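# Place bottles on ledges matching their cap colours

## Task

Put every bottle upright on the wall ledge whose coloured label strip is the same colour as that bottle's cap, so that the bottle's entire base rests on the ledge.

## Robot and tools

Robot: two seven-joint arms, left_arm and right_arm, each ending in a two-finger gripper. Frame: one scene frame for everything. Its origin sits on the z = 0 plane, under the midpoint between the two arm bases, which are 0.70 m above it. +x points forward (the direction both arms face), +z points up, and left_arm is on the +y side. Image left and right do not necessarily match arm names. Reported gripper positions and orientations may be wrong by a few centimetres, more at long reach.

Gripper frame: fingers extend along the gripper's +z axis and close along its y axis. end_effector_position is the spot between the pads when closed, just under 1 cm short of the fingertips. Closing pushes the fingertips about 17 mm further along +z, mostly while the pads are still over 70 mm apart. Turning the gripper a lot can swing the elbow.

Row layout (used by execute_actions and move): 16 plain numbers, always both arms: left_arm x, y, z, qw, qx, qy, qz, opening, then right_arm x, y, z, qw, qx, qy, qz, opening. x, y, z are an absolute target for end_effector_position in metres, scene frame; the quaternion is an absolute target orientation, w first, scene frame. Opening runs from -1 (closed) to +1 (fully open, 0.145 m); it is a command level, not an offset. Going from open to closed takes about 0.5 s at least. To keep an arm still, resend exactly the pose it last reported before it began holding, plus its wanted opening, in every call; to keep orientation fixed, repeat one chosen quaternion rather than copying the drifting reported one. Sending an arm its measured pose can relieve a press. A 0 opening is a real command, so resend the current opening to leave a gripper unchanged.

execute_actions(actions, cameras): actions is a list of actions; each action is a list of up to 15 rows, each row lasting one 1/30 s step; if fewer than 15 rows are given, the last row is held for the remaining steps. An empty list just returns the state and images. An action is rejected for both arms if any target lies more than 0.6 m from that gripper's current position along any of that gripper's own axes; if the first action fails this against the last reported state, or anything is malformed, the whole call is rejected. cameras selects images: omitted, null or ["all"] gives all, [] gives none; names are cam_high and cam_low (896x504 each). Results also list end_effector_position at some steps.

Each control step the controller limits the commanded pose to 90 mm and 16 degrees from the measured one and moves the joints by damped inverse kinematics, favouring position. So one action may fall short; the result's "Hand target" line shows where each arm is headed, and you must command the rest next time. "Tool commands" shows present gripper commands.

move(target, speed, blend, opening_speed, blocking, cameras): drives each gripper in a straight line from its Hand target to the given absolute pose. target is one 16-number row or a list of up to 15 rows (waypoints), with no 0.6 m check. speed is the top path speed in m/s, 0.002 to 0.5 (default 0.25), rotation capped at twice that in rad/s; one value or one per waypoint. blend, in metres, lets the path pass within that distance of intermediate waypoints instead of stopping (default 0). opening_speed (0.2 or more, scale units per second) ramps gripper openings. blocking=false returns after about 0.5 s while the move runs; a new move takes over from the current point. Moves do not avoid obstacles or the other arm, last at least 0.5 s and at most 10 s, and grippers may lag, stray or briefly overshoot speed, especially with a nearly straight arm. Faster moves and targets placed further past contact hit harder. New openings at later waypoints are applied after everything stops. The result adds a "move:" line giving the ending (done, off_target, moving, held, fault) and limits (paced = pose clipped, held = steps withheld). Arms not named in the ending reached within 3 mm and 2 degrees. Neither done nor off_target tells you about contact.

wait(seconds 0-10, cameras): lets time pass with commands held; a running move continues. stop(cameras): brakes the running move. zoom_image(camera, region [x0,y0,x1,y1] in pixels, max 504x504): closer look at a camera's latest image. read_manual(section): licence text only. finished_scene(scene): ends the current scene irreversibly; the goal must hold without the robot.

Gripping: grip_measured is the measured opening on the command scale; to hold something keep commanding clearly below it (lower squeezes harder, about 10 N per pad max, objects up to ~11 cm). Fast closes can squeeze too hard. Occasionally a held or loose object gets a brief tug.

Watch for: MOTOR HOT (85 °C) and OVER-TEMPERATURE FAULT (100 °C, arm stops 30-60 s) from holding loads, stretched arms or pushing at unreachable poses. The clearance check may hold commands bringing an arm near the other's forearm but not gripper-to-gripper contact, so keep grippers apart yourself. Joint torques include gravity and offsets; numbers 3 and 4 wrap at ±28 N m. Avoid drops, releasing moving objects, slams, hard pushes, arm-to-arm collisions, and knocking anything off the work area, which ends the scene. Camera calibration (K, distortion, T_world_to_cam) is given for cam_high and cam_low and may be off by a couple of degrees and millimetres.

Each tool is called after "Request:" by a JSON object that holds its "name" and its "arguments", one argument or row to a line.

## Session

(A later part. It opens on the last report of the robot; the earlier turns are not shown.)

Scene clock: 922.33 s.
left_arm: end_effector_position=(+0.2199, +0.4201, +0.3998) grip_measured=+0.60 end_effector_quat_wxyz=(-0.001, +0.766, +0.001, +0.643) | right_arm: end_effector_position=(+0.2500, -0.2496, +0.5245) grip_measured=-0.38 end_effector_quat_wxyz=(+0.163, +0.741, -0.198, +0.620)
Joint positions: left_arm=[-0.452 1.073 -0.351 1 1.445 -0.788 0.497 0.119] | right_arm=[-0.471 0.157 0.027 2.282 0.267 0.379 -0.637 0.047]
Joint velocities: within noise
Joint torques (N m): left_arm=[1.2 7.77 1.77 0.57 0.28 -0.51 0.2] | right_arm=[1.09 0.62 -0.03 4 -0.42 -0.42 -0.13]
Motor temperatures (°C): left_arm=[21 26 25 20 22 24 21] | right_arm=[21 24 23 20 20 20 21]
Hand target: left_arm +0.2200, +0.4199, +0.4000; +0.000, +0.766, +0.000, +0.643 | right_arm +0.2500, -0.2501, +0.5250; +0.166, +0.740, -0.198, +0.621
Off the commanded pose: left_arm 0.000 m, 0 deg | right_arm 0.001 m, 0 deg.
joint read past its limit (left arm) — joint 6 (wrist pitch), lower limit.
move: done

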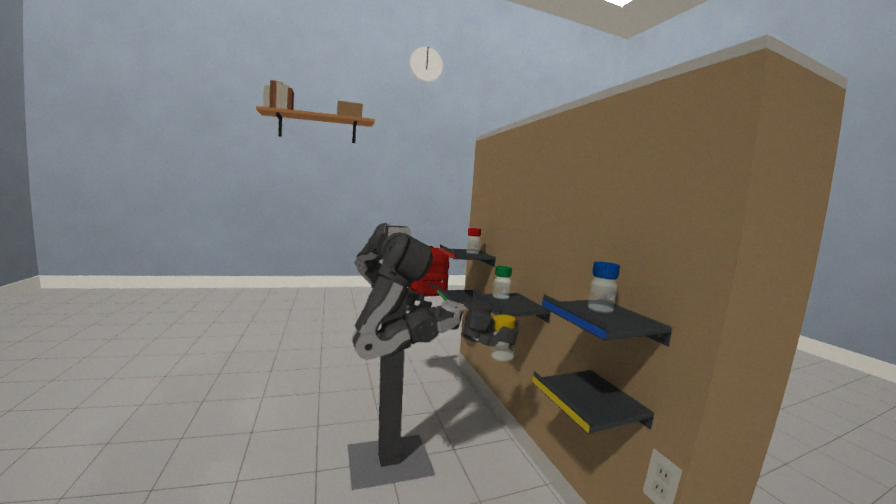

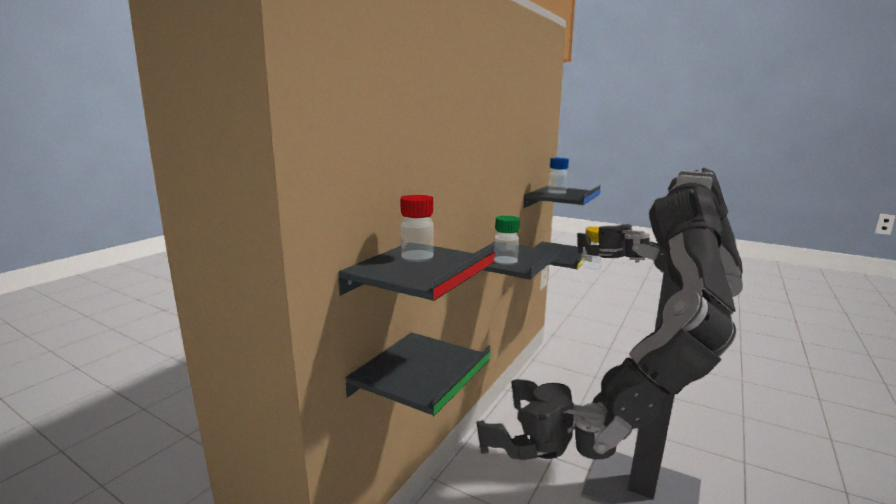

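Request:
{"name": "move", "arguments": {
  "target": [
    [0.25,0.27,0.40,0,0.766,0,0.6428,0.6,0.25,-0.25,0.525,0.1664,0.74,-0.1983,0.6209,-0.7],
    [0.26,0.18,0.48,0.1,0.7595,-0.1,0.6373,0.6,0.395,-0.334,0.525,0.1664,0.74,-0.1983,0.6209,-0.7],
    [0.26,0.18,0.48,0.1,0.7595,-0.1,0.6373,0.6,0.395,-0.334,0.511,0.1664,0.74,-0.1983,0.6209,-0.7]
  ],
  "speed": 0.1
}}

Request:
{"name": "zoom_image", "arguments": {
  "camera": "cam_high",
  "region": [400, 220, 680, 450]
}}

Request:
{"name": "move", "arguments": {
  "target": [
    [0.26,0.18,0.48,0.1,0.7595,-0.1,0.6373,0.6,0.395,-0.334,0.505,0.1664,0.74,-0.1983,0.6209,-0.7]
  ],
  "speed": 0.03,
  "cameras": []
}}

Request:
{"name": "move", "arguments": {
  "target": [
    [0.26,0.18,0.48,0.1,0.7595,-0.1,0.6373,0.6,0.395,-0.334,0.500,0.1664,0.74,-0.1983,0.6209,-0.7]
  ],
  "speed": 0.03,
  "cameras": []
}}

Scene clock: 940.37 s.
left_arm: end_effector_position=(+0.2605, +0.1799, +0.4810) grip_measured=+0.60 end_effector_quat_wxyz=(+0.100, +0.756, -0.100, +0.639) | right_arm: end_effector_position=(+0.3937, -0.3349, +0.5069) grip_measured=-0.38 end_effector_quat_wxyz=(+0.167, +0.745, -0.201, +0.614)
Joint positions: left_arm=[-0.42 1.104 -0.445 2.04 0.776 -0.331 -0.383 0.119] | right_arm=[0.218 0.383 0.068 1.513 0.449 0.361 -0.467 0.047]
Joint velocities: within noise
Joint torques (N m): left_arm=[1.94 4.39 1.5 4.11 0 -0.5 0.1] | right_arm=[5.45 4.23 0.99 4.82 -0.25 -0.71 0.17]
Motor temperatures (°C): left_arm=[21 26 25 21 22 24 21] | right_arm=[21 24 23 20 20 20 21]
Hand target: left_arm +0.2600, +0.1800, +0.4800; +0.100, +0.758, -0.100, +0.636 | right_arm +0.3949, -0.3340, +0.5109; +0.167, +0.740, -0.198, +0.621
Off the commanded pose: left_arm 0.001 m, 0 deg | right_arm 0.004 m, 1 deg.
move: off_target (right_arm)

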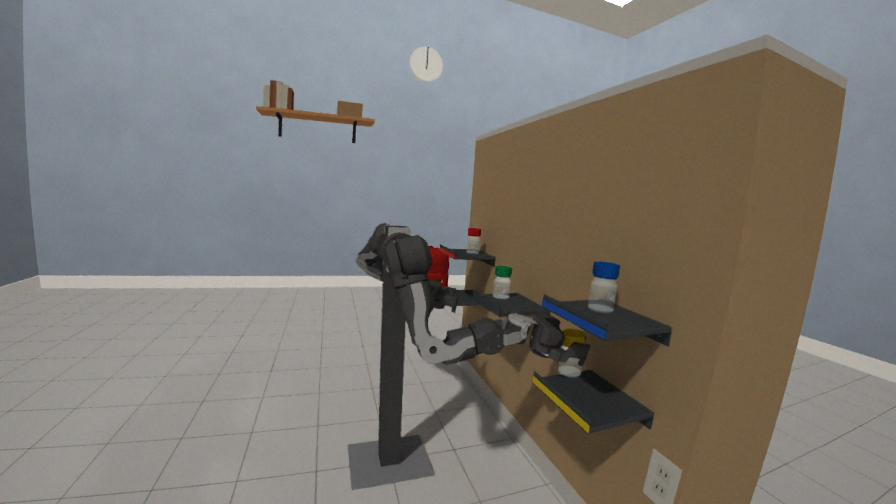

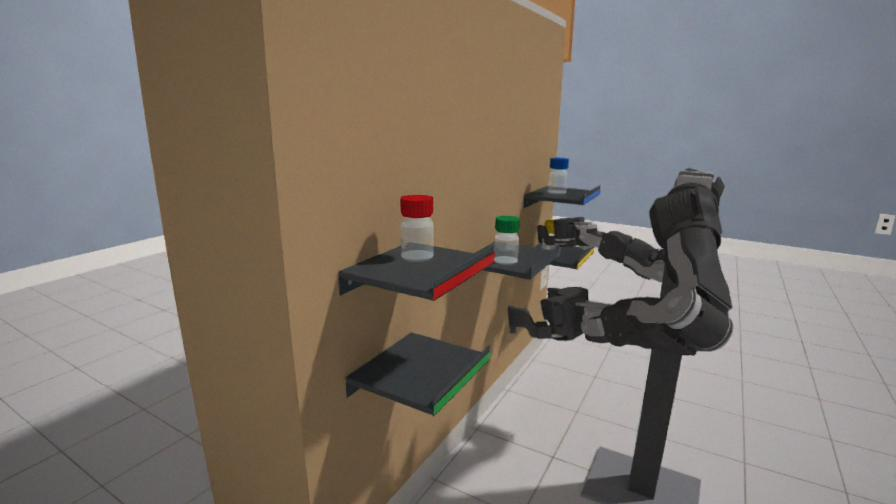

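Scaled by 1.800 from the camera's 896x504 image, which has a finer 1280x720 frame.

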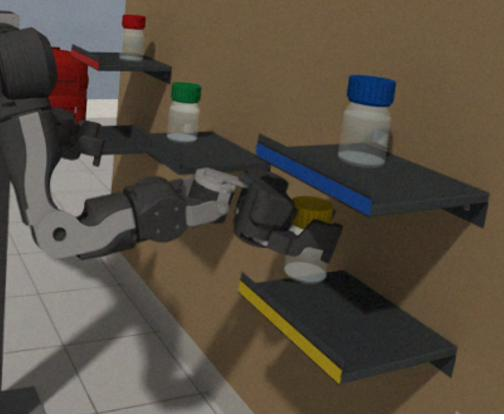

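Scene clock: 941.10 s.
left_arm: end_effector_position=(+0.2605, +0.1799, +0.4810) grip_measured=+0.60 end_effector_quat_wxyz=(+0.100, +0.756, -0.100, +0.639) | right_arm: end_effector_position=(+0.3942, -0.3348, +0.5038) grip_measured=-0.38 end_effector_quat_wxyz=(+0.167, +0.742, -0.202, +0.617)
Joint positions: left_arm=[-0.42 1.104 -0.445 2.04 0.776 -0.331 -0.383 0.119] | right_arm=[0.216 0.383 0.061 1.497 0.449 0.334 -0.465 0.047]
Joint velocities: within noise
Joint torques (N m): left_arm=[1.94 4.39 1.5 4.11 0 -0.5 0.09] | right_arm=[5 3.97 0.77 3.86 -0.28 -0.72 0.18]
Motor temperatures (°C): left_arm=[21 26 25 21 22 24 21] | right_arm=[21 24 23 20 20 20 21]
Hand target: left_arm +0.2600, +0.1800, +0.4800; +0.100, +0.758, -0.100, +0.636 | right_arm +0.3950, -0.3340, +0.5050; +0.166, +0.740, -0.198, +0.621
Off the commanded pose: left_arm 0.001 m, 0 deg | right_arm 0.002 m, 1 deg.
move: done
No camera images: "cameras" was empty.

Scene clock: 941.83 s.
left_arm: end_effector_position=(+0.2605, +0.1799, +0.4810) grip_measured=+0.60 end_effector_quat_wxyz=(+0.100, +0.756, -0.100, +0.639) | right_arm: end_effector_position=(+0.3942, -0.3348, +0.4988) grip_measured=-0.38 end_effector_quat_wxyz=(+0.167, +0.742, -0.201, +0.617)
Joint positions: left_arm=[-0.42 1.104 -0.445 2.04 0.776 -0.331 -0.383 0.119] | right_arm=[0.212 0.383 0.054 1.48 0.449 0.312 -0.463 0.047]
Joint velocities: within noise
Joint torques (N m): left_arm=[1.94 4.39 1.5 4.12 0 -0.5 0.09] | right_arm=[4.92 3.92 0.72 3.89 -0.28 -0.73 0.16]
Motor temperatures (°C): left_arm=[21 26 25 21 22 24 21] | right_arm=[21 24 23 20 20 20 21]
Hand target: left_arm +0.2600, +0.1800, +0.4800; +0.100, +0.758, -0.100, +0.636 | right_arm +0.3950, -0.3340, +0.4999; +0.166, +0.740, -0.198, +0.621
Off the commanded pose: left_arm 0.001 m, 0 deg | right_arm 0.002 m, 1 deg.
move: done
No camera images: "cameras" was empty.

Request:
{"name": "move", "arguments": {
  "target": [
    [0.26,0.18,0.48,0.1,0.7595,-0.1,0.6373,0.6,0.395,-0.334,0.496,0.1664,0.74,-0.1983,0.6209,-0.7]
  ],
  "speed": 0.03,
  "cameras": []
}}

Request:
{"name": "move", "arguments": {
  "target": [
    [0.26,0.18,0.48,0.1,0.7595,-0.1,0.6373,0.6,0.395,-0.334,0.492,0.1664,0.74,-0.1983,0.6209,-0.7]
  ],
  "speed": 0.03
}}

Request:
{"name": "zoom_image", "arguments": {
  "camera": "cam_high",
  "region": [500, 300, 680, 450]
}}

Scene clock: 954.10 s.
left_arm: end_effector_position=(+0.2605, +0.1799, +0.4810) grip_measured=+0.60 end_effector_quat_wxyz=(+0.100, +0.756, -0.100, +0.639) | right_arm: end_effector_position=(+0.3944, -0.3350, +0.4959) grip_measured=-0.38 end_effector_quat_wxyz=(+0.167, +0.741, -0.202, +0.618)
Joint positions: left_arm=[-0.42 1.104 -0.445 2.04 0.776 -0.331 -0.383 0.119] | right_arm=[0.21 0.383 0.049 1.466 0.449 0.293 -0.462 0.047]
Joint velocities: within noise
Joint torques (N m): left_arm=[1.94 4.42 1.5 4.11 0 -0.5 0.09] | right_arm=[4.55 4 0.68 3.81 -0.26 -0.68 0.19]
Motor temperatures (°C): left_arm=[21 25 25 21 22 24 21] | right_arm=[22 24 23 20 20 21 21]
Hand target: left_arm +0.2600, +0.1800, +0.4800; +0.100, +0.758, -0.100, +0.636 | right_arm +0.3950, -0.3340, +0.4960; +0.166, +0.740, -0.198, +0.621
Off the commanded pose: left_arm 0.001 m, 0 deg | right_arm 0.001 m, 1 deg.
move: done
No camera images: "cameras" was empty.

Scene clock: 954.80 s.
left_arm: end_effector_position=(+0.2605, +0.1799, +0.4810) grip_measured=+0.60 end_effector_quat_wxyz=(+0.100, +0.756, -0.100, +0.639) | right_arm: end_effector_position=(+0.3950, -0.3355, +0.4947) grip_measured=-0.38 end_effector_quat_wxyz=(+0.168, +0.738, -0.201, +0.622)
Joint positions: left_arm=[-0.42 1.104 -0.445 2.04 0.776 -0.331 -0.383 0.119] | right_arm=[0.21 0.383 0.046 1.454 0.444 0.27 -0.458 0.047]
Joint velocities: within noise
Joint torques (N m): left_arm=[1.96 4.42 1.5 4.12 0 -0.5 0.09] | right_arm=[4.34 3.15 0.57 3.28 -0.15 -0.51 0.17]
Motor temperatures (°C): left_arm=[21 25 25 21 22 24 21] | right_arm=[22 24 23 20 20 21 21]
Hand target: left_arm +0.2600, +0.1800, +0.4800; +0.100, +0.758, -0.100, +0.636 | right_arm +0.3950, -0.3340, +0.4921; +0.166, +0.740, -0.198, +0.621
Off the commanded pose: left_arm 0.001 m, 0 deg | right_arm 0.003 m, 0 deg.
move: done

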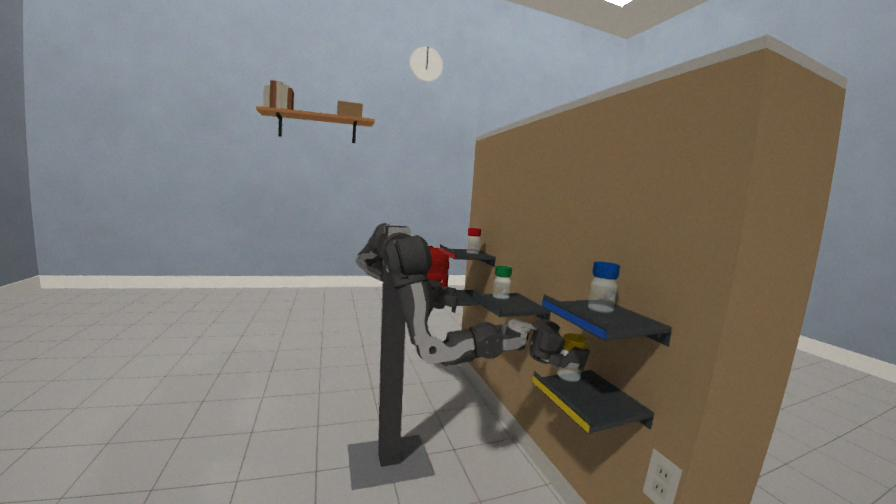

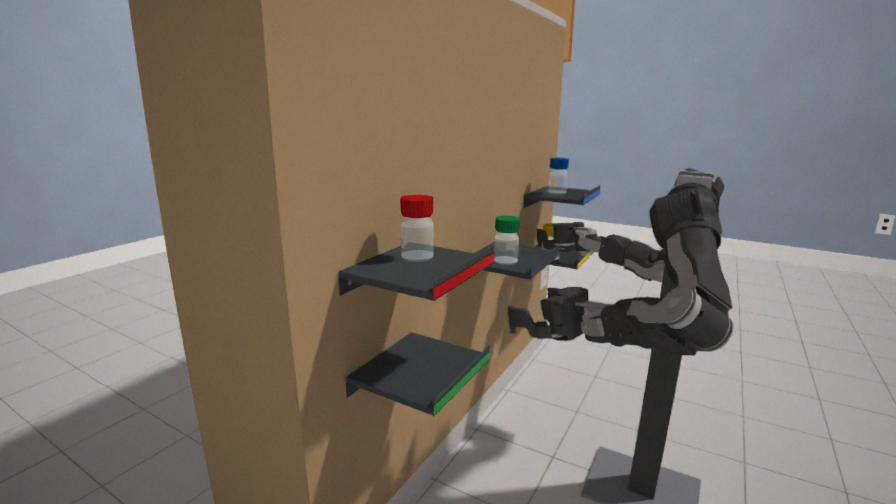

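Scaled by 2.800 from the camera's 896x504 image, which has a finer 1280x720 frame.

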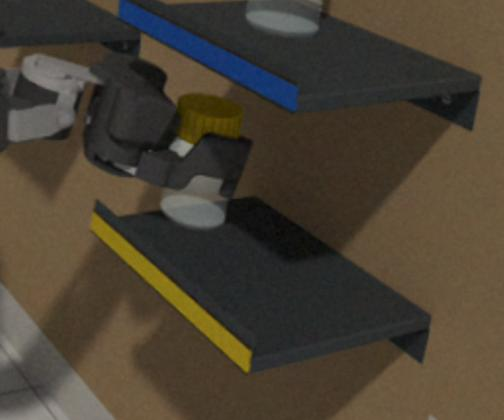

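Request:
{"name": "move", "arguments": {
  "target": [
    [0.26,0.18,0.48,0.1,0.7595,-0.1,0.6373,0.6,0.395,-0.334,0.512,0.1664,0.74,-0.1983,0.6209,-0.7],
    [0.26,0.18,0.48,0.1,0.7595,-0.1,0.6373,0.6,0.395,-0.385,0.512,0.1664,0.74,-0.1983,0.6209,-0.7]
  ],
  "speed": 0.04
}}

Request:
{"name": "zoom_image", "arguments": {
  "camera": "cam_high",
  "region": [500, 300, 680, 450]
}}

Request:
{"name": "move", "arguments": {
  "target": [
    [0.26,0.18,0.48,0.1,0.7595,-0.1,0.6373,0.6,0.395,-0.385,0.50,0.1664,0.74,-0.1983,0.6209,-0.7]
  ],
  "speed": 0.03
}}

Request:
{"name": "zoom_image", "arguments": {
  "camera": "cam_high",
  "region": [500, 300, 680, 450]
}}

Scene clock: 997.43 s.
left_arm: end_effector_position=(+0.2605, +0.1799, +0.4810) grip_measured=+0.60 end_effector_quat_wxyz=(+0.100, +0.756, -0.100, +0.639) | right_arm: end_effector_position=(+0.3940, -0.3840, +0.5081) grip_measured=-0.38 end_effector_quat_wxyz=(+0.167, +0.745, -0.198, +0.615)
Joint positions: left_arm=[-0.42 1.104 -0.445 2.04 0.776 -0.331 -0.383 0.119] | right_arm=[0.237 0.532 0.101 1.384 0.551 0.303 -0.357 0.047]
Joint velocities: within noise
Joint torques (N m): left_arm=[1.94 4.39 1.5 4.11 0 -0.5 0.09] | right_arm=[5.71 5.6 2.56 3.81 -0.11 -0.74 0.18]
Motor temperatures (°C): left_arm=[21 24 24 22 21 24 21] | right_arm=[22 24 23 20 20 21 21]
Hand target: left_arm +0.2600, +0.1800, +0.4800; +0.100, +0.758, -0.100, +0.636 | right_arm +0.3949, -0.3851, +0.5120; +0.167, +0.740, -0.198, +0.621
Off the commanded pose: left_arm 0.001 m, 0 deg | right_arm 0.004 m, 1 deg.
move: off_target (right_arm)

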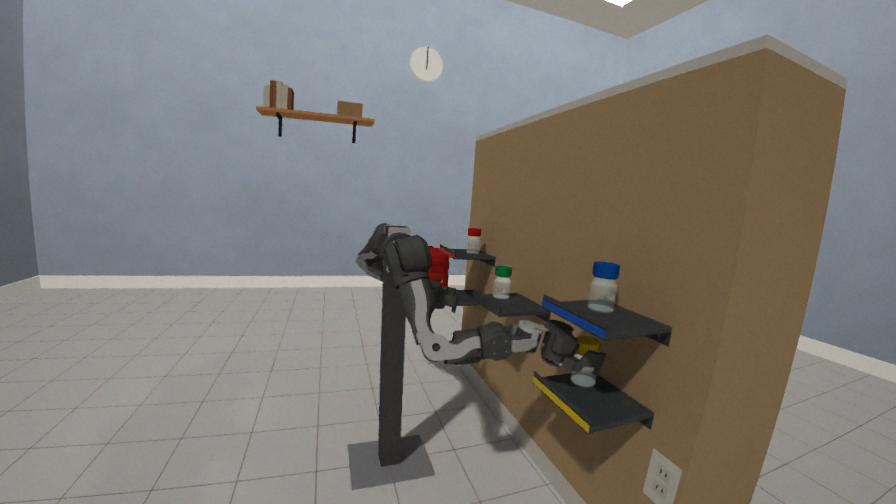

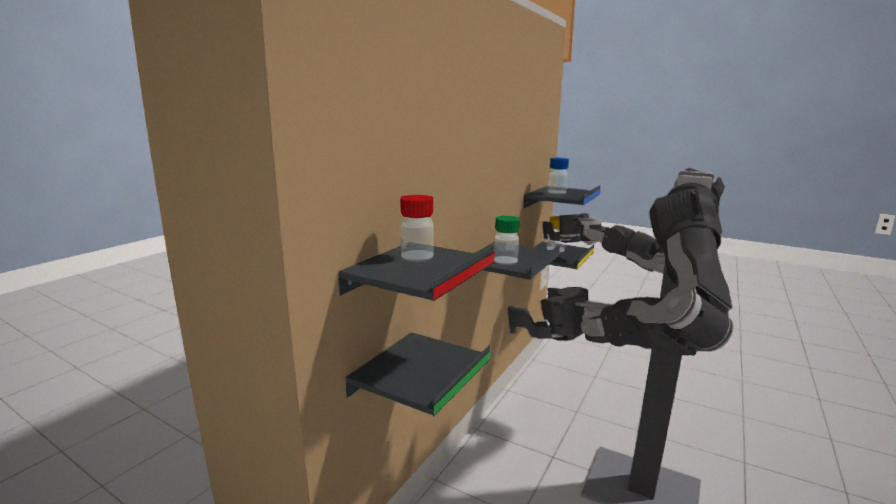

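Scaled by 2.800 from the camera's 896x504 image, which has a finer 1280x720 frame.

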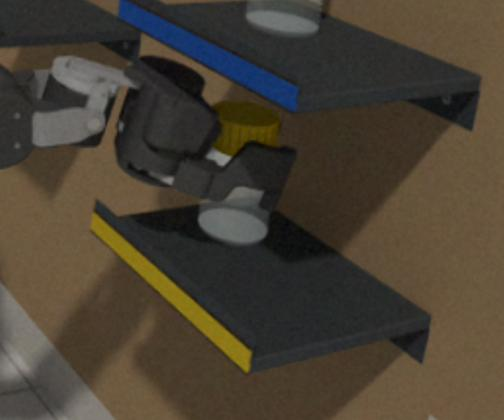

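Scene clock: 998.23 s.
left_arm: end_effector_position=(+0.2605, +0.1799, +0.4810) grip_measured=+0.60 end_effector_quat_wxyz=(+0.100, +0.756, -0.100, +0.639) | right_arm: end_effector_position=(+0.3939, -0.3865, +0.4991) grip_measured=-0.38 end_effector_quat_wxyz=(+0.167, +0.742, -0.201, +0.617)
Joint positions: left_arm=[-0.42 1.104 -0.445 2.04 0.776 -0.331 -0.383 0.119] | right_arm=[0.235 0.527 0.092 1.343 0.548 0.253 -0.348 0.047]
Joint velocities: within noise
Joint torques (N m): left_arm=[1.94 4.39 1.5 4.11 0 -0.5 0.09] | right_arm=[4.87 4.73 1.24 3.79 -0.19 -0.76 0.19]
Motor temperatures (°C): left_arm=[21 24 24 22 21 24 21] | right_arm=[22 24 23 20 20 21 21]
Hand target: left_arm +0.2600, +0.1800, +0.4800; +0.100, +0.758, -0.100, +0.636 | right_arm +0.3950, -0.3850, +0.5000; +0.166, +0.740, -0.198, +0.621
Off the commanded pose: left_arm 0.001 m, 0 deg | right_arm 0.002 m, 1 deg.
move: done

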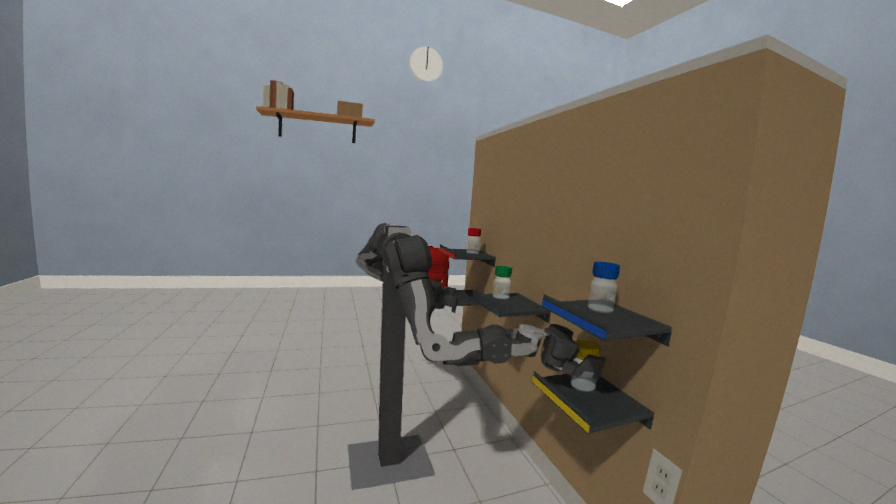

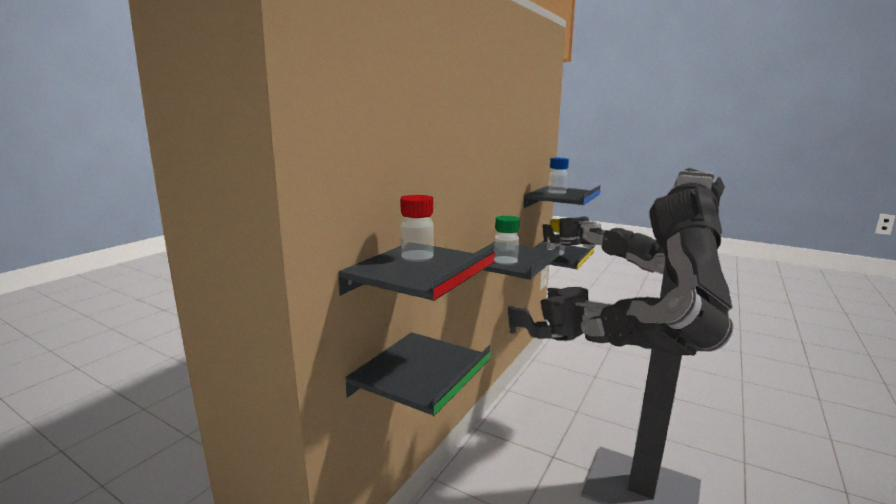

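Scaled by 2.800 from the camera's 896x504 image, which has a finer 1280x720 frame.

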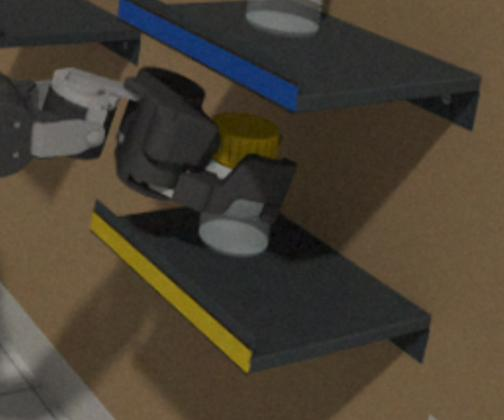

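Good. Lower in steps to contact.

Request:
{"name": "move", "arguments": {
  "target": [
    [0.26,0.18,0.48,0.1,0.7595,-0.1,0.6373,0.6,0.395,-0.385,0.495,0.1664,0.74,-0.1983,0.6209,-0.7]
  ],
  "speed": 0.03,
  "cameras": []
}}

Request:
{"name": "move", "arguments": {
  "target": [
    [0.26,0.18,0.48,0.1,0.7595,-0.1,0.6373,0.6,0.395,-0.385,0.491,0.1664,0.74,-0.1983,0.6209,-0.7]
  ],
  "speed": 0.03,
  "cameras": []
}}

Request:
{"name": "move", "arguments": {
  "target": [
    [0.26,0.18,0.48,0.1,0.7595,-0.1,0.6373,0.6,0.395,-0.385,0.488,0.1664,0.74,-0.1983,0.6209,-0.7]
  ],
  "speed": 0.03
}}

Request:
{"name": "zoom_image", "arguments": {
  "camera": "cam_high",
  "region": [500, 300, 680, 450]
}}

Scene clock: 1012.93 s.
left_arm: end_effector_position=(+0.2605, +0.1799, +0.4810) grip_measured=+0.60 end_effector_quat_wxyz=(+0.100, +0.756, -0.100, +0.639) | right_arm: end_effector_position=(+0.3943, -0.3868, +0.4955) grip_measured=-0.38 end_effector_quat_wxyz=(+0.168, +0.741, -0.201, +0.619)
Joint positions: left_arm=[-0.42 1.104 -0.445 2.04 0.776 -0.331 -0.383 0.119] | right_arm=[0.235 0.526 0.084 1.325 0.548 0.23 -0.345 0.047]
Joint velocities: within noise
Joint torques (N m): left_arm=[1.94 4.39 1.5 4.12 0 -0.5 0.09] | right_arm=[4.63 4.58 1.14 3.58 -0.17 -0.7 0.17]
Motor temperatures (°C): left_arm=[21 24 24 22 21 24 21] | right_arm=[22 24 23 21 20 21 21]
Hand target: left_arm +0.2600, +0.1800, +0.4800; +0.100, +0.758, -0.100, +0.636 | right_arm +0.3950, -0.3851, +0.4951; +0.167, +0.740, -0.198, +0.621
Off the commanded pose: left_arm 0.001 m, 0 deg | right_arm 0.002 m, 0 deg.
move: done
No camera images: "cameras" was empty.

Scene clock: 1013.63 s.
left_arm: end_effector_position=(+0.2605, +0.1799, +0.4810) grip_measured=+0.60 end_effector_quat_wxyz=(+0.100, +0.756, -0.100, +0.639) | right_arm: end_effector_position=(+0.3947, -0.3871, +0.4945) grip_measured=-0.38 end_effector_quat_wxyz=(+0.169, +0.737, -0.200, +0.623)
Joint positions: left_arm=[-0.42 1.104 -0.445 2.04 0.776 -0.331 -0.383 0.119] | right_arm=[0.235 0.525 0.08 1.313 0.544 0.205 -0.342 0.047]
Joint velocities: within noise
Joint torques (N m): left_arm=[1.96 4.42 1.5 4.11 0 -0.51 0.1] | right_arm=[4.58 4.21 0.92 3.14 -0.1 -0.47 0.17]
Motor temperatures (°C): left_arm=[21 24 24 22 21 24 21] | right_arm=[22 24 23 21 20 21 21]
Hand target: left_arm +0.2600, +0.1800, +0.4800; +0.100, +0.758, -0.100, +0.636 | right_arm +0.3950, -0.3849, +0.4911; +0.166, +0.740, -0.198, +0.621
Off the commanded pose: left_arm 0.001 m, 0 deg | right_arm 0.004 m, 1 deg.
move: off_target (right_arm)
No camera images: "cameras" was empty.

Scene clock: 1014.33 s.
left_arm: end_effector_position=(+0.2605, +0.1799, +0.4810) grip_measured=+0.60 end_effector_quat_wxyz=(+0.100, +0.756, -0.100, +0.639) | right_arm: end_effector_position=(+0.3950, -0.3876, +0.4944) grip_measured=-0.38 end_effector_quat_wxyz=(+0.170, +0.733, -0.200, +0.627)
Joint positions: left_arm=[-0.42 1.104 -0.445 2.04 0.776 -0.331 -0.383 0.119] | right_arm=[0.235 0.524 0.078 1.304 0.538 0.185 -0.338 0.047]
Joint velocities: within noise
Joint torques (N m): left_arm=[1.94 4.39 1.48 4.11 0 -0.5 0.09] | right_arm=[4.47 3.78 0.75 2.62 -0.01 -0.25 0.16]
Motor temperatures (°C): left_arm=[21 24 24 22 21 24 21] | right_arm=[22 24 23 21 20 21 21]
Hand target: left_arm +0.2600, +0.1800, +0.4800; +0.100, +0.758, -0.100, +0.636 | right_arm +0.3949, -0.3850, +0.4881; +0.166, +0.740, -0.198, +0.621
Off the commanded pose: left_arm 0.001 m, 0 deg | right_arm 0.007 m, 1 deg.
move: off_target (right_arm)

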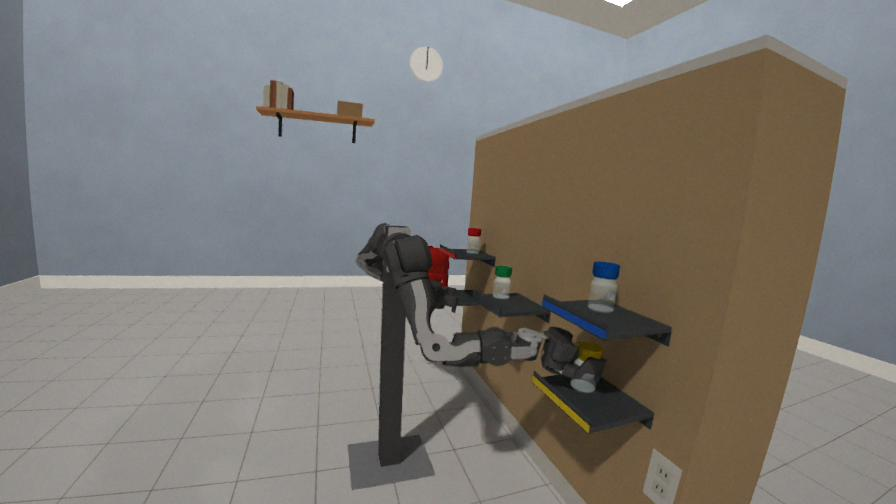

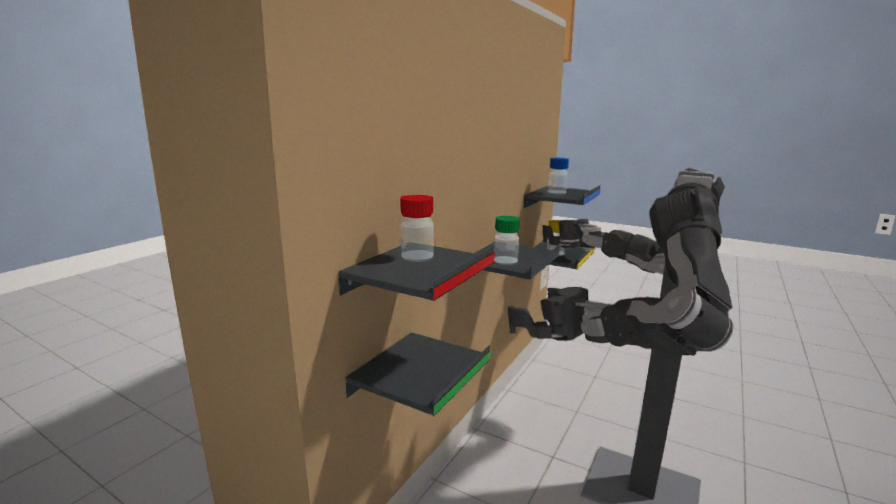

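Scaled by 2.800 from the camera's 896x504 image, which has a finer 1280x720 frame.

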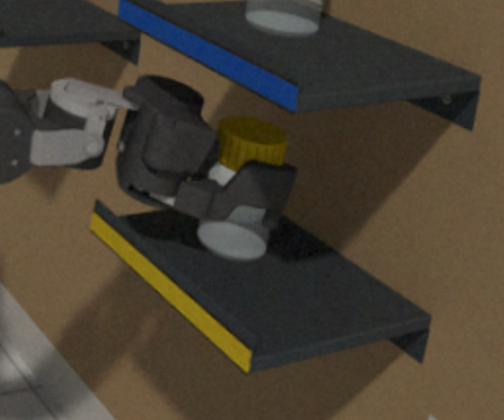

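Request:
{"name": "zoom_image", "arguments": {
  "camera": "cam_low",
  "region": [500, 140, 640, 280]
}}

Scaled by 3.600 from the camera's 896x504 image, which has a finer 1280x720 frame.

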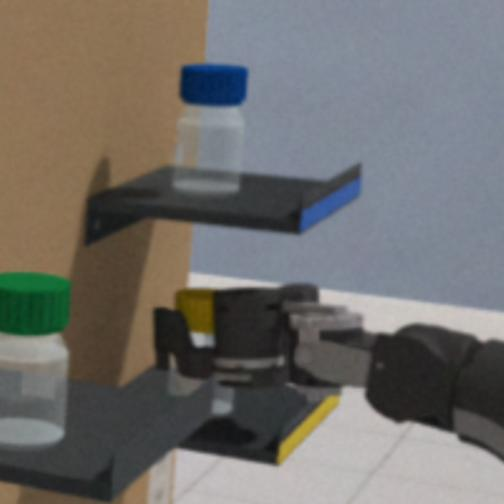

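Request:
{"name": "move", "arguments": {
  "target": [
    [0.26,0.18,0.48,0.1,0.7595,-0.1,0.6373,0.6,0.395,-0.386,0.494,0.1664,0.74,-0.1983,0.6209,0.6]
  ],
  "speed": 0.03,
  "opening_speed": 0.8,
  "cameras": []
}}

Request:
{"name": "move", "arguments": {
  "target": [
    [0.26,0.18,0.48,0.1,0.7595,-0.1,0.6373,0.6,0.345,-0.357,0.500,0.1664,0.74,-0.1983,0.6209,0.65],
    [0.255,0.12,0.57,0.1664,0.74,-0.1983,0.6209,0.6,0.24,-0.296,0.507,0.1664,0.74,-0.1983,0.6209,0.65]
  ],
  "speed": 0.08
}}

Request:
{"name": "zoom_image", "arguments": {
  "camera": "cam_high",
  "region": [500, 300, 680, 450]
}}

Request:
{"name": "zoom_image", "arguments": {
  "camera": "cam_low",
  "region": [430, 140, 640, 310]
}}

Scene clock: 1056.97 s.
left_arm: end_effector_position=(+0.2605, +0.1799, +0.4810) grip_measured=+0.60 end_effector_quat_wxyz=(+0.100, +0.756, -0.100, +0.639) | right_arm: end_effector_position=(+0.3950, -0.3859, +0.4934) grip_measured=+0.60 end_effector_quat_wxyz=(+0.167, +0.740, -0.199, +0.621)
Joint positions: left_arm=[-0.42 1.104 -0.445 2.04 0.776 -0.331 -0.383 0.119] | right_arm=[0.235 0.525 0.078 1.313 0.544 0.211 -0.338 0.119]
Joint velocities: within noise
Joint torques (N m): left_arm=[1.94 4.39 1.48 4.11 0 -0.5 0.1] | right_arm=[4.68 5.39 2.28 4.44 0 -0.32 0.04]
Motor temperatures (°C): left_arm=[21 24 24 23 21 24 21] | right_arm=[22 24 22 20 20 20 21]
Hand target: left_arm +0.2600, +0.1800, +0.4800; +0.100, +0.758, -0.100, +0.636 | right_arm +0.3950, -0.3860, +0.4941; +0.166, +0.740, -0.198, +0.621
Off the commanded pose: left_arm 0.001 m, 0 deg | right_arm 0.001 m, 0 deg.
move: done
No camera images: "cameras" was empty.

Scene clock: 1059.63 s.
left_arm: end_effector_position=(+0.2557, +0.1207, +0.5710) grip_measured=+0.60 end_effector_quat_wxyz=(+0.165, +0.739, -0.196, +0.624) | right_arm: end_effector_position=(+0.2399, -0.2965, +0.5064) grip_measured=+0.65 end_effector_quat_wxyz=(+0.167, +0.741, -0.198, +0.619)
Joint positions: left_arm=[-0.239 1.334 -0.384 2.395 1.003 -0.068 -0.388 0.119] | right_arm=[-0.577 0.305 0.205 2.187 0.457 0.221 -0.552 0.122]
Joint velocities: within noise
Joint torques (N m): left_arm=[2.89 4.44 1.46 3.45 0 -0.51 0.23] | right_arm=[0.65 1.78 0.95 4.31 -0.26 -0.49 -0.07]
Motor temperatures (°C): left_arm=[21 24 24 23 21 24 21] | right_arm=[22 24 22 20 20 20 21]
Hand target: left_arm +0.2550, +0.1200, +0.5700; +0.166, +0.740, -0.198, +0.621 | right_arm +0.2400, -0.2960, +0.5070; +0.166, +0.740, -0.198, +0.621
Off the commanded pose: left_arm 0.001 m, 0 deg | right_arm 0.001 m, 0 deg.
move: done

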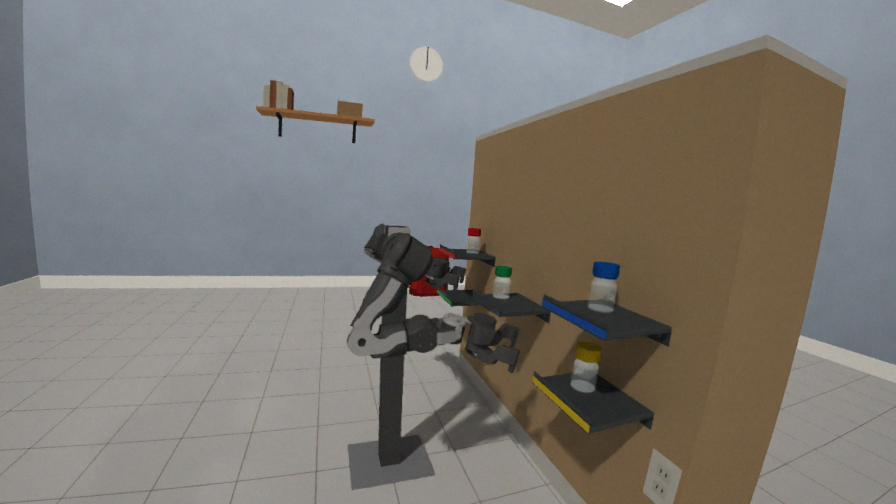

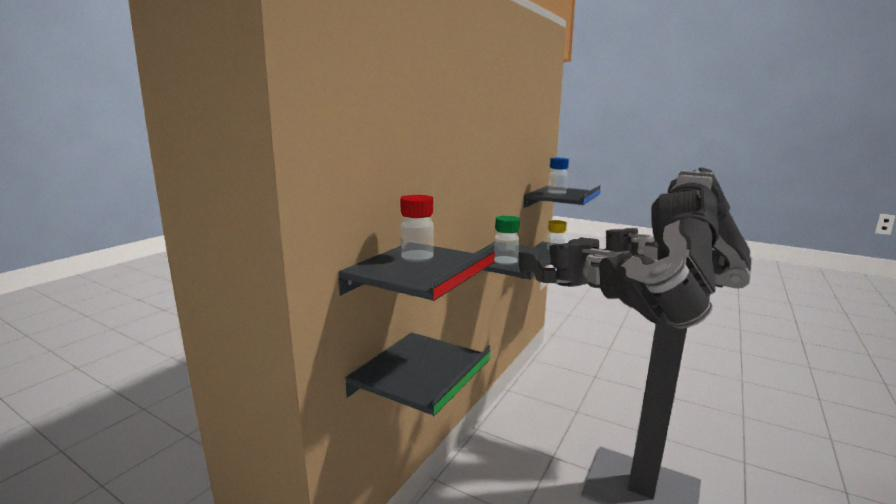

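Scaled by 2.800 from the camera's 896x504 image, which has a finer 1280x720 frame.

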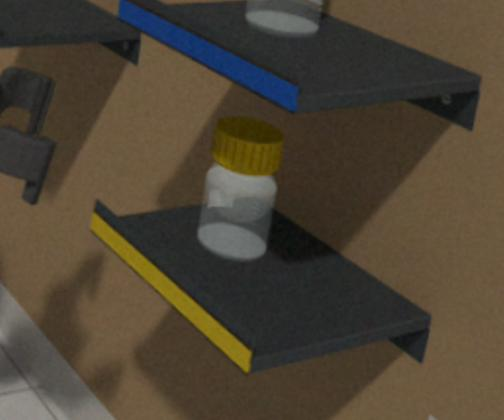

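Scaled by 2.400 from the camera's 896x504 image, which has a finer 1280x720 frame.

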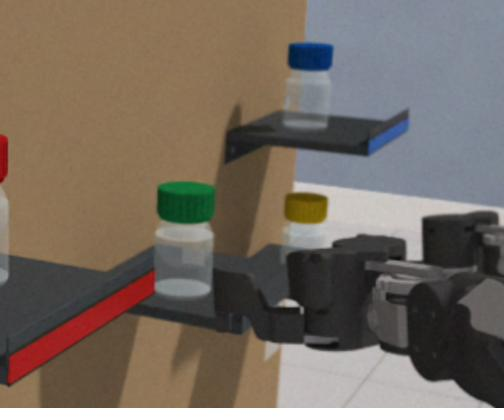

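Request:
{"name": "move", "arguments": {
  "target": [
    [0.255,0.132,0.607,0.1664,0.74,-0.1983,0.6209,0.7,0.24,-0.296,0.507,0.1664,0.74,-0.1983,0.6209,0.65],
    [0.312,0.101,0.607,0.1664,0.74,-0.1983,0.6209,0.7,0.24,-0.296,0.507,0.1664,0.74,-0.1983,0.6209,0.65],
    [0.383,0.060,0.603,0.1664,0.74,-0.1983,0.6209,0.7,0.24,-0.296,0.507,0.1664,0.74,-0.1983,0.6209,0.65],
    [0.385,0.059,0.588,0.1664,0.74,-0.1983,0.6209,0.7,0.24,-0.296,0.507,0.1664,0.74,-0.1983,0.6209,0.65]
  ],
  "speed": 0.06
}}

Request:
{"name": "zoom_image", "arguments": {
  "camera": "cam_low",
  "region": [430, 140, 640, 310]
}}

Request:
{"name": "zoom_image", "arguments": {
  "camera": "cam_high",
  "region": [440, 220, 580, 330]
}}

Scene clock: 1085.23 s.
left_arm: end_effector_position=(+0.3856, +0.0603, +0.5907) grip_measured=+0.70 end_effector_quat_wxyz=(+0.164, +0.739, -0.196, +0.624) | right_arm: end_effector_position=(+0.2399, -0.2965, +0.5064) grip_measured=+0.65 end_effector_quat_wxyz=(+0.167, +0.741, -0.198, +0.619)
Joint positions: left_arm=[0.662 0.689 -0.786 1.873 1.009 0.421 -0.326 0.125] | right_arm=[-0.577 0.305 0.205 2.187 0.457 0.221 -0.552 0.122]
Joint velocities: within noise
Joint torques (N m): left_arm=[6.98 1.07 1.81 2.61 -0.06 -0.68 0.23] | right_arm=[0.38 1.7 1.02 4.3 -0.26 -0.48 -0.04]
Motor temperatures (°C): left_arm=[21 24 24 22 21 24 21] | right_arm=[21 24 22 21 20 21 21]
Hand target: left_arm +0.3850, +0.0590, +0.5880; +0.166, +0.740, -0.198, +0.621 | right_arm +0.2400, -0.2960, +0.5070; +0.166, +0.740, -0.198, +0.621
Off the commanded pose: left_arm 0.003 m, 0 deg | right_arm 0.001 m, 0 deg.
move: done

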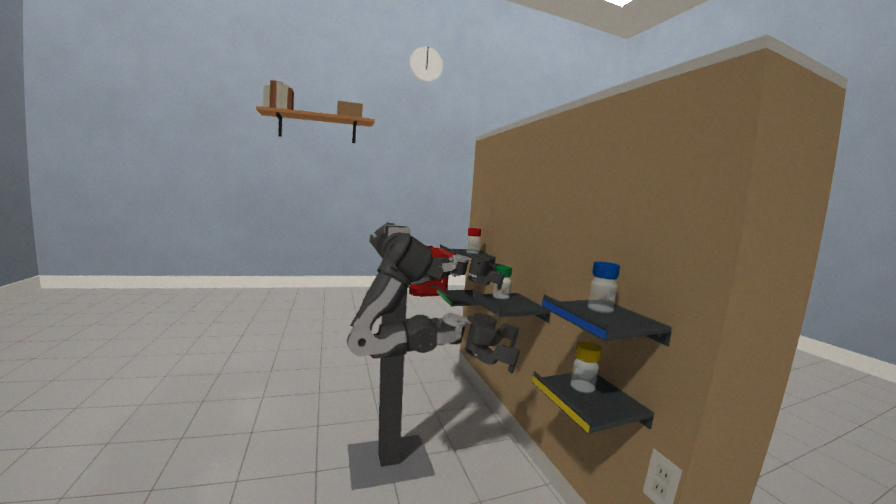

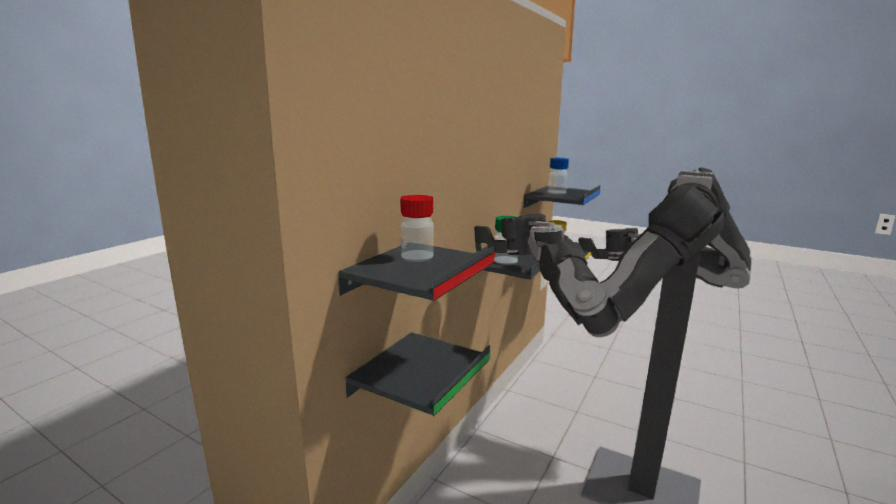

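Scaled by 2.400 from the camera's 896x504 image, which has a finer 1280x720 frame.

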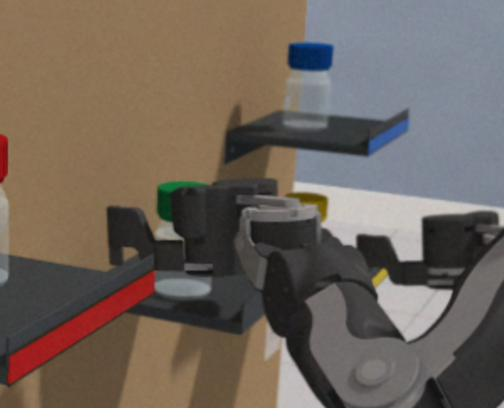

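Scaled by 3.600 from the camera's 896x504 image, which has a finer 1280x720 frame.

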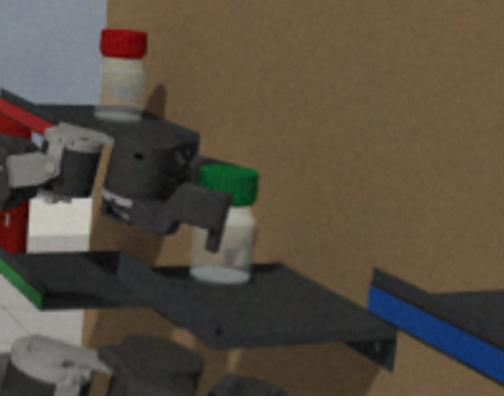

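Request:
{"name": "move", "arguments": {
  "target": [
    [0.389,0.057,0.588,0.1664,0.74,-0.1983,0.6209,0.7,0.24,-0.296,0.507,0.1664,0.74,-0.1983,0.6209,0.65],
    [0.389,0.057,0.588,0.1664,0.74,-0.1983,0.6209,-0.7,0.24,-0.296,0.507,0.1664,0.74,-0.1983,0.6209,0.65]
  ],
  "speed": 0.05,
  "opening_speed": 1.0
}}

Request:
{"name": "zoom_image", "arguments": {
  "camera": "cam_high",
  "region": [440, 220, 580, 330]
}}

Scene clock: 1096.70 s.
left_arm: end_effector_position=(+0.3886, +0.0570, +0.5899) grip_measured=-0.26 end_effector_quat_wxyz=(+0.168, +0.738, -0.197, +0.623) | right_arm: end_effector_position=(+0.2399, -0.2965, +0.5064) grip_measured=+0.65 end_effector_quat_wxyz=(+0.167, +0.741, -0.198, +0.619)
Joint positions: left_arm=[0.67 0.67 -0.79 1.851 1.002 0.421 -0.315 0.056] | right_arm=[-0.577 0.305 0.205 2.187 0.457 0.221 -0.552 0.122]
Joint velocities: within noise
Joint torques (N m): left_arm=[7.82 1.15 2.04 2.48 -0.06 -0.56 0.11] | right_arm=[0.62 1.78 0.99 4.34 -0.23 -0.48 0]
Motor temperatures (°C): left_arm=[23 24 24 22 21 25 21] | right_arm=[21 24 22 21 20 21 21]
Hand target: left_arm +0.3889, +0.0570, +0.5880; +0.166, +0.740, -0.198, +0.621 | right_arm +0.2400, -0.2960, +0.5070; +0.166, +0.740, -0.198, +0.621
Off the commanded pose: left_arm 0.002 m, 0 deg | right_arm 0.001 m, 0 deg.
move: done

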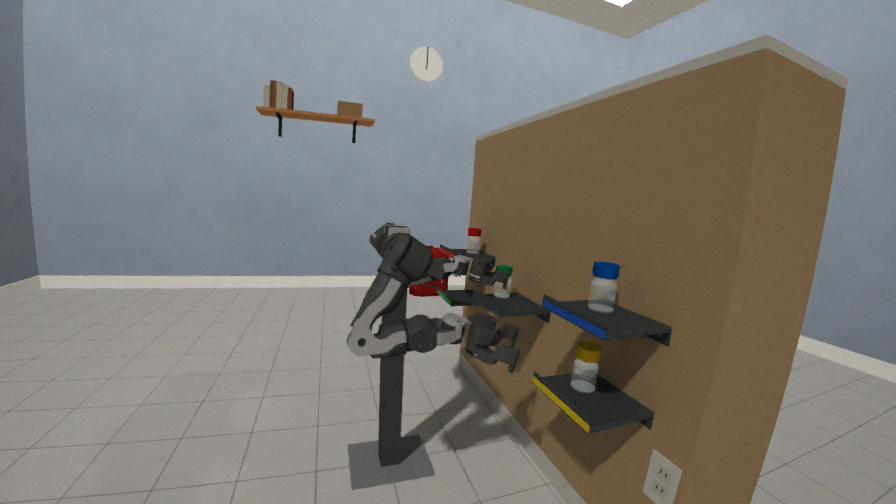

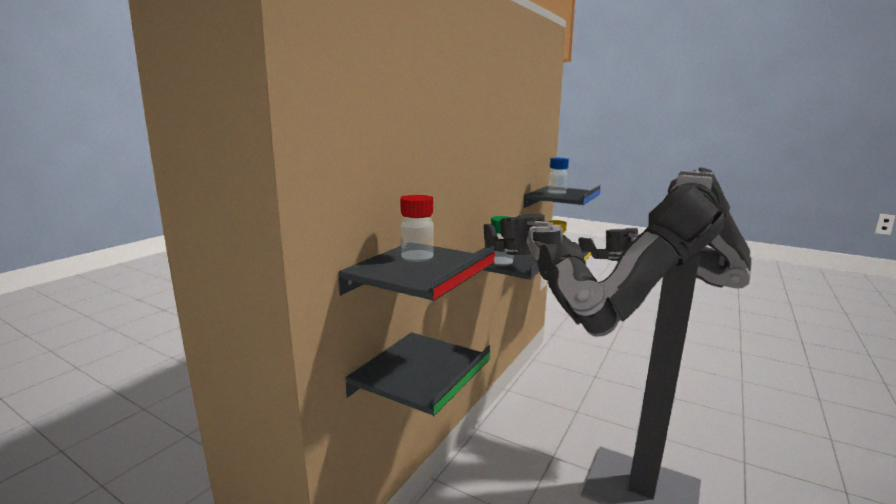

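Scaled by 3.600 from the camera's 896x504 image, which has a finer 1280x720 frame.

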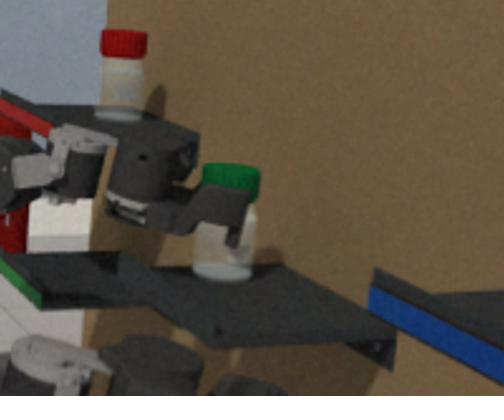

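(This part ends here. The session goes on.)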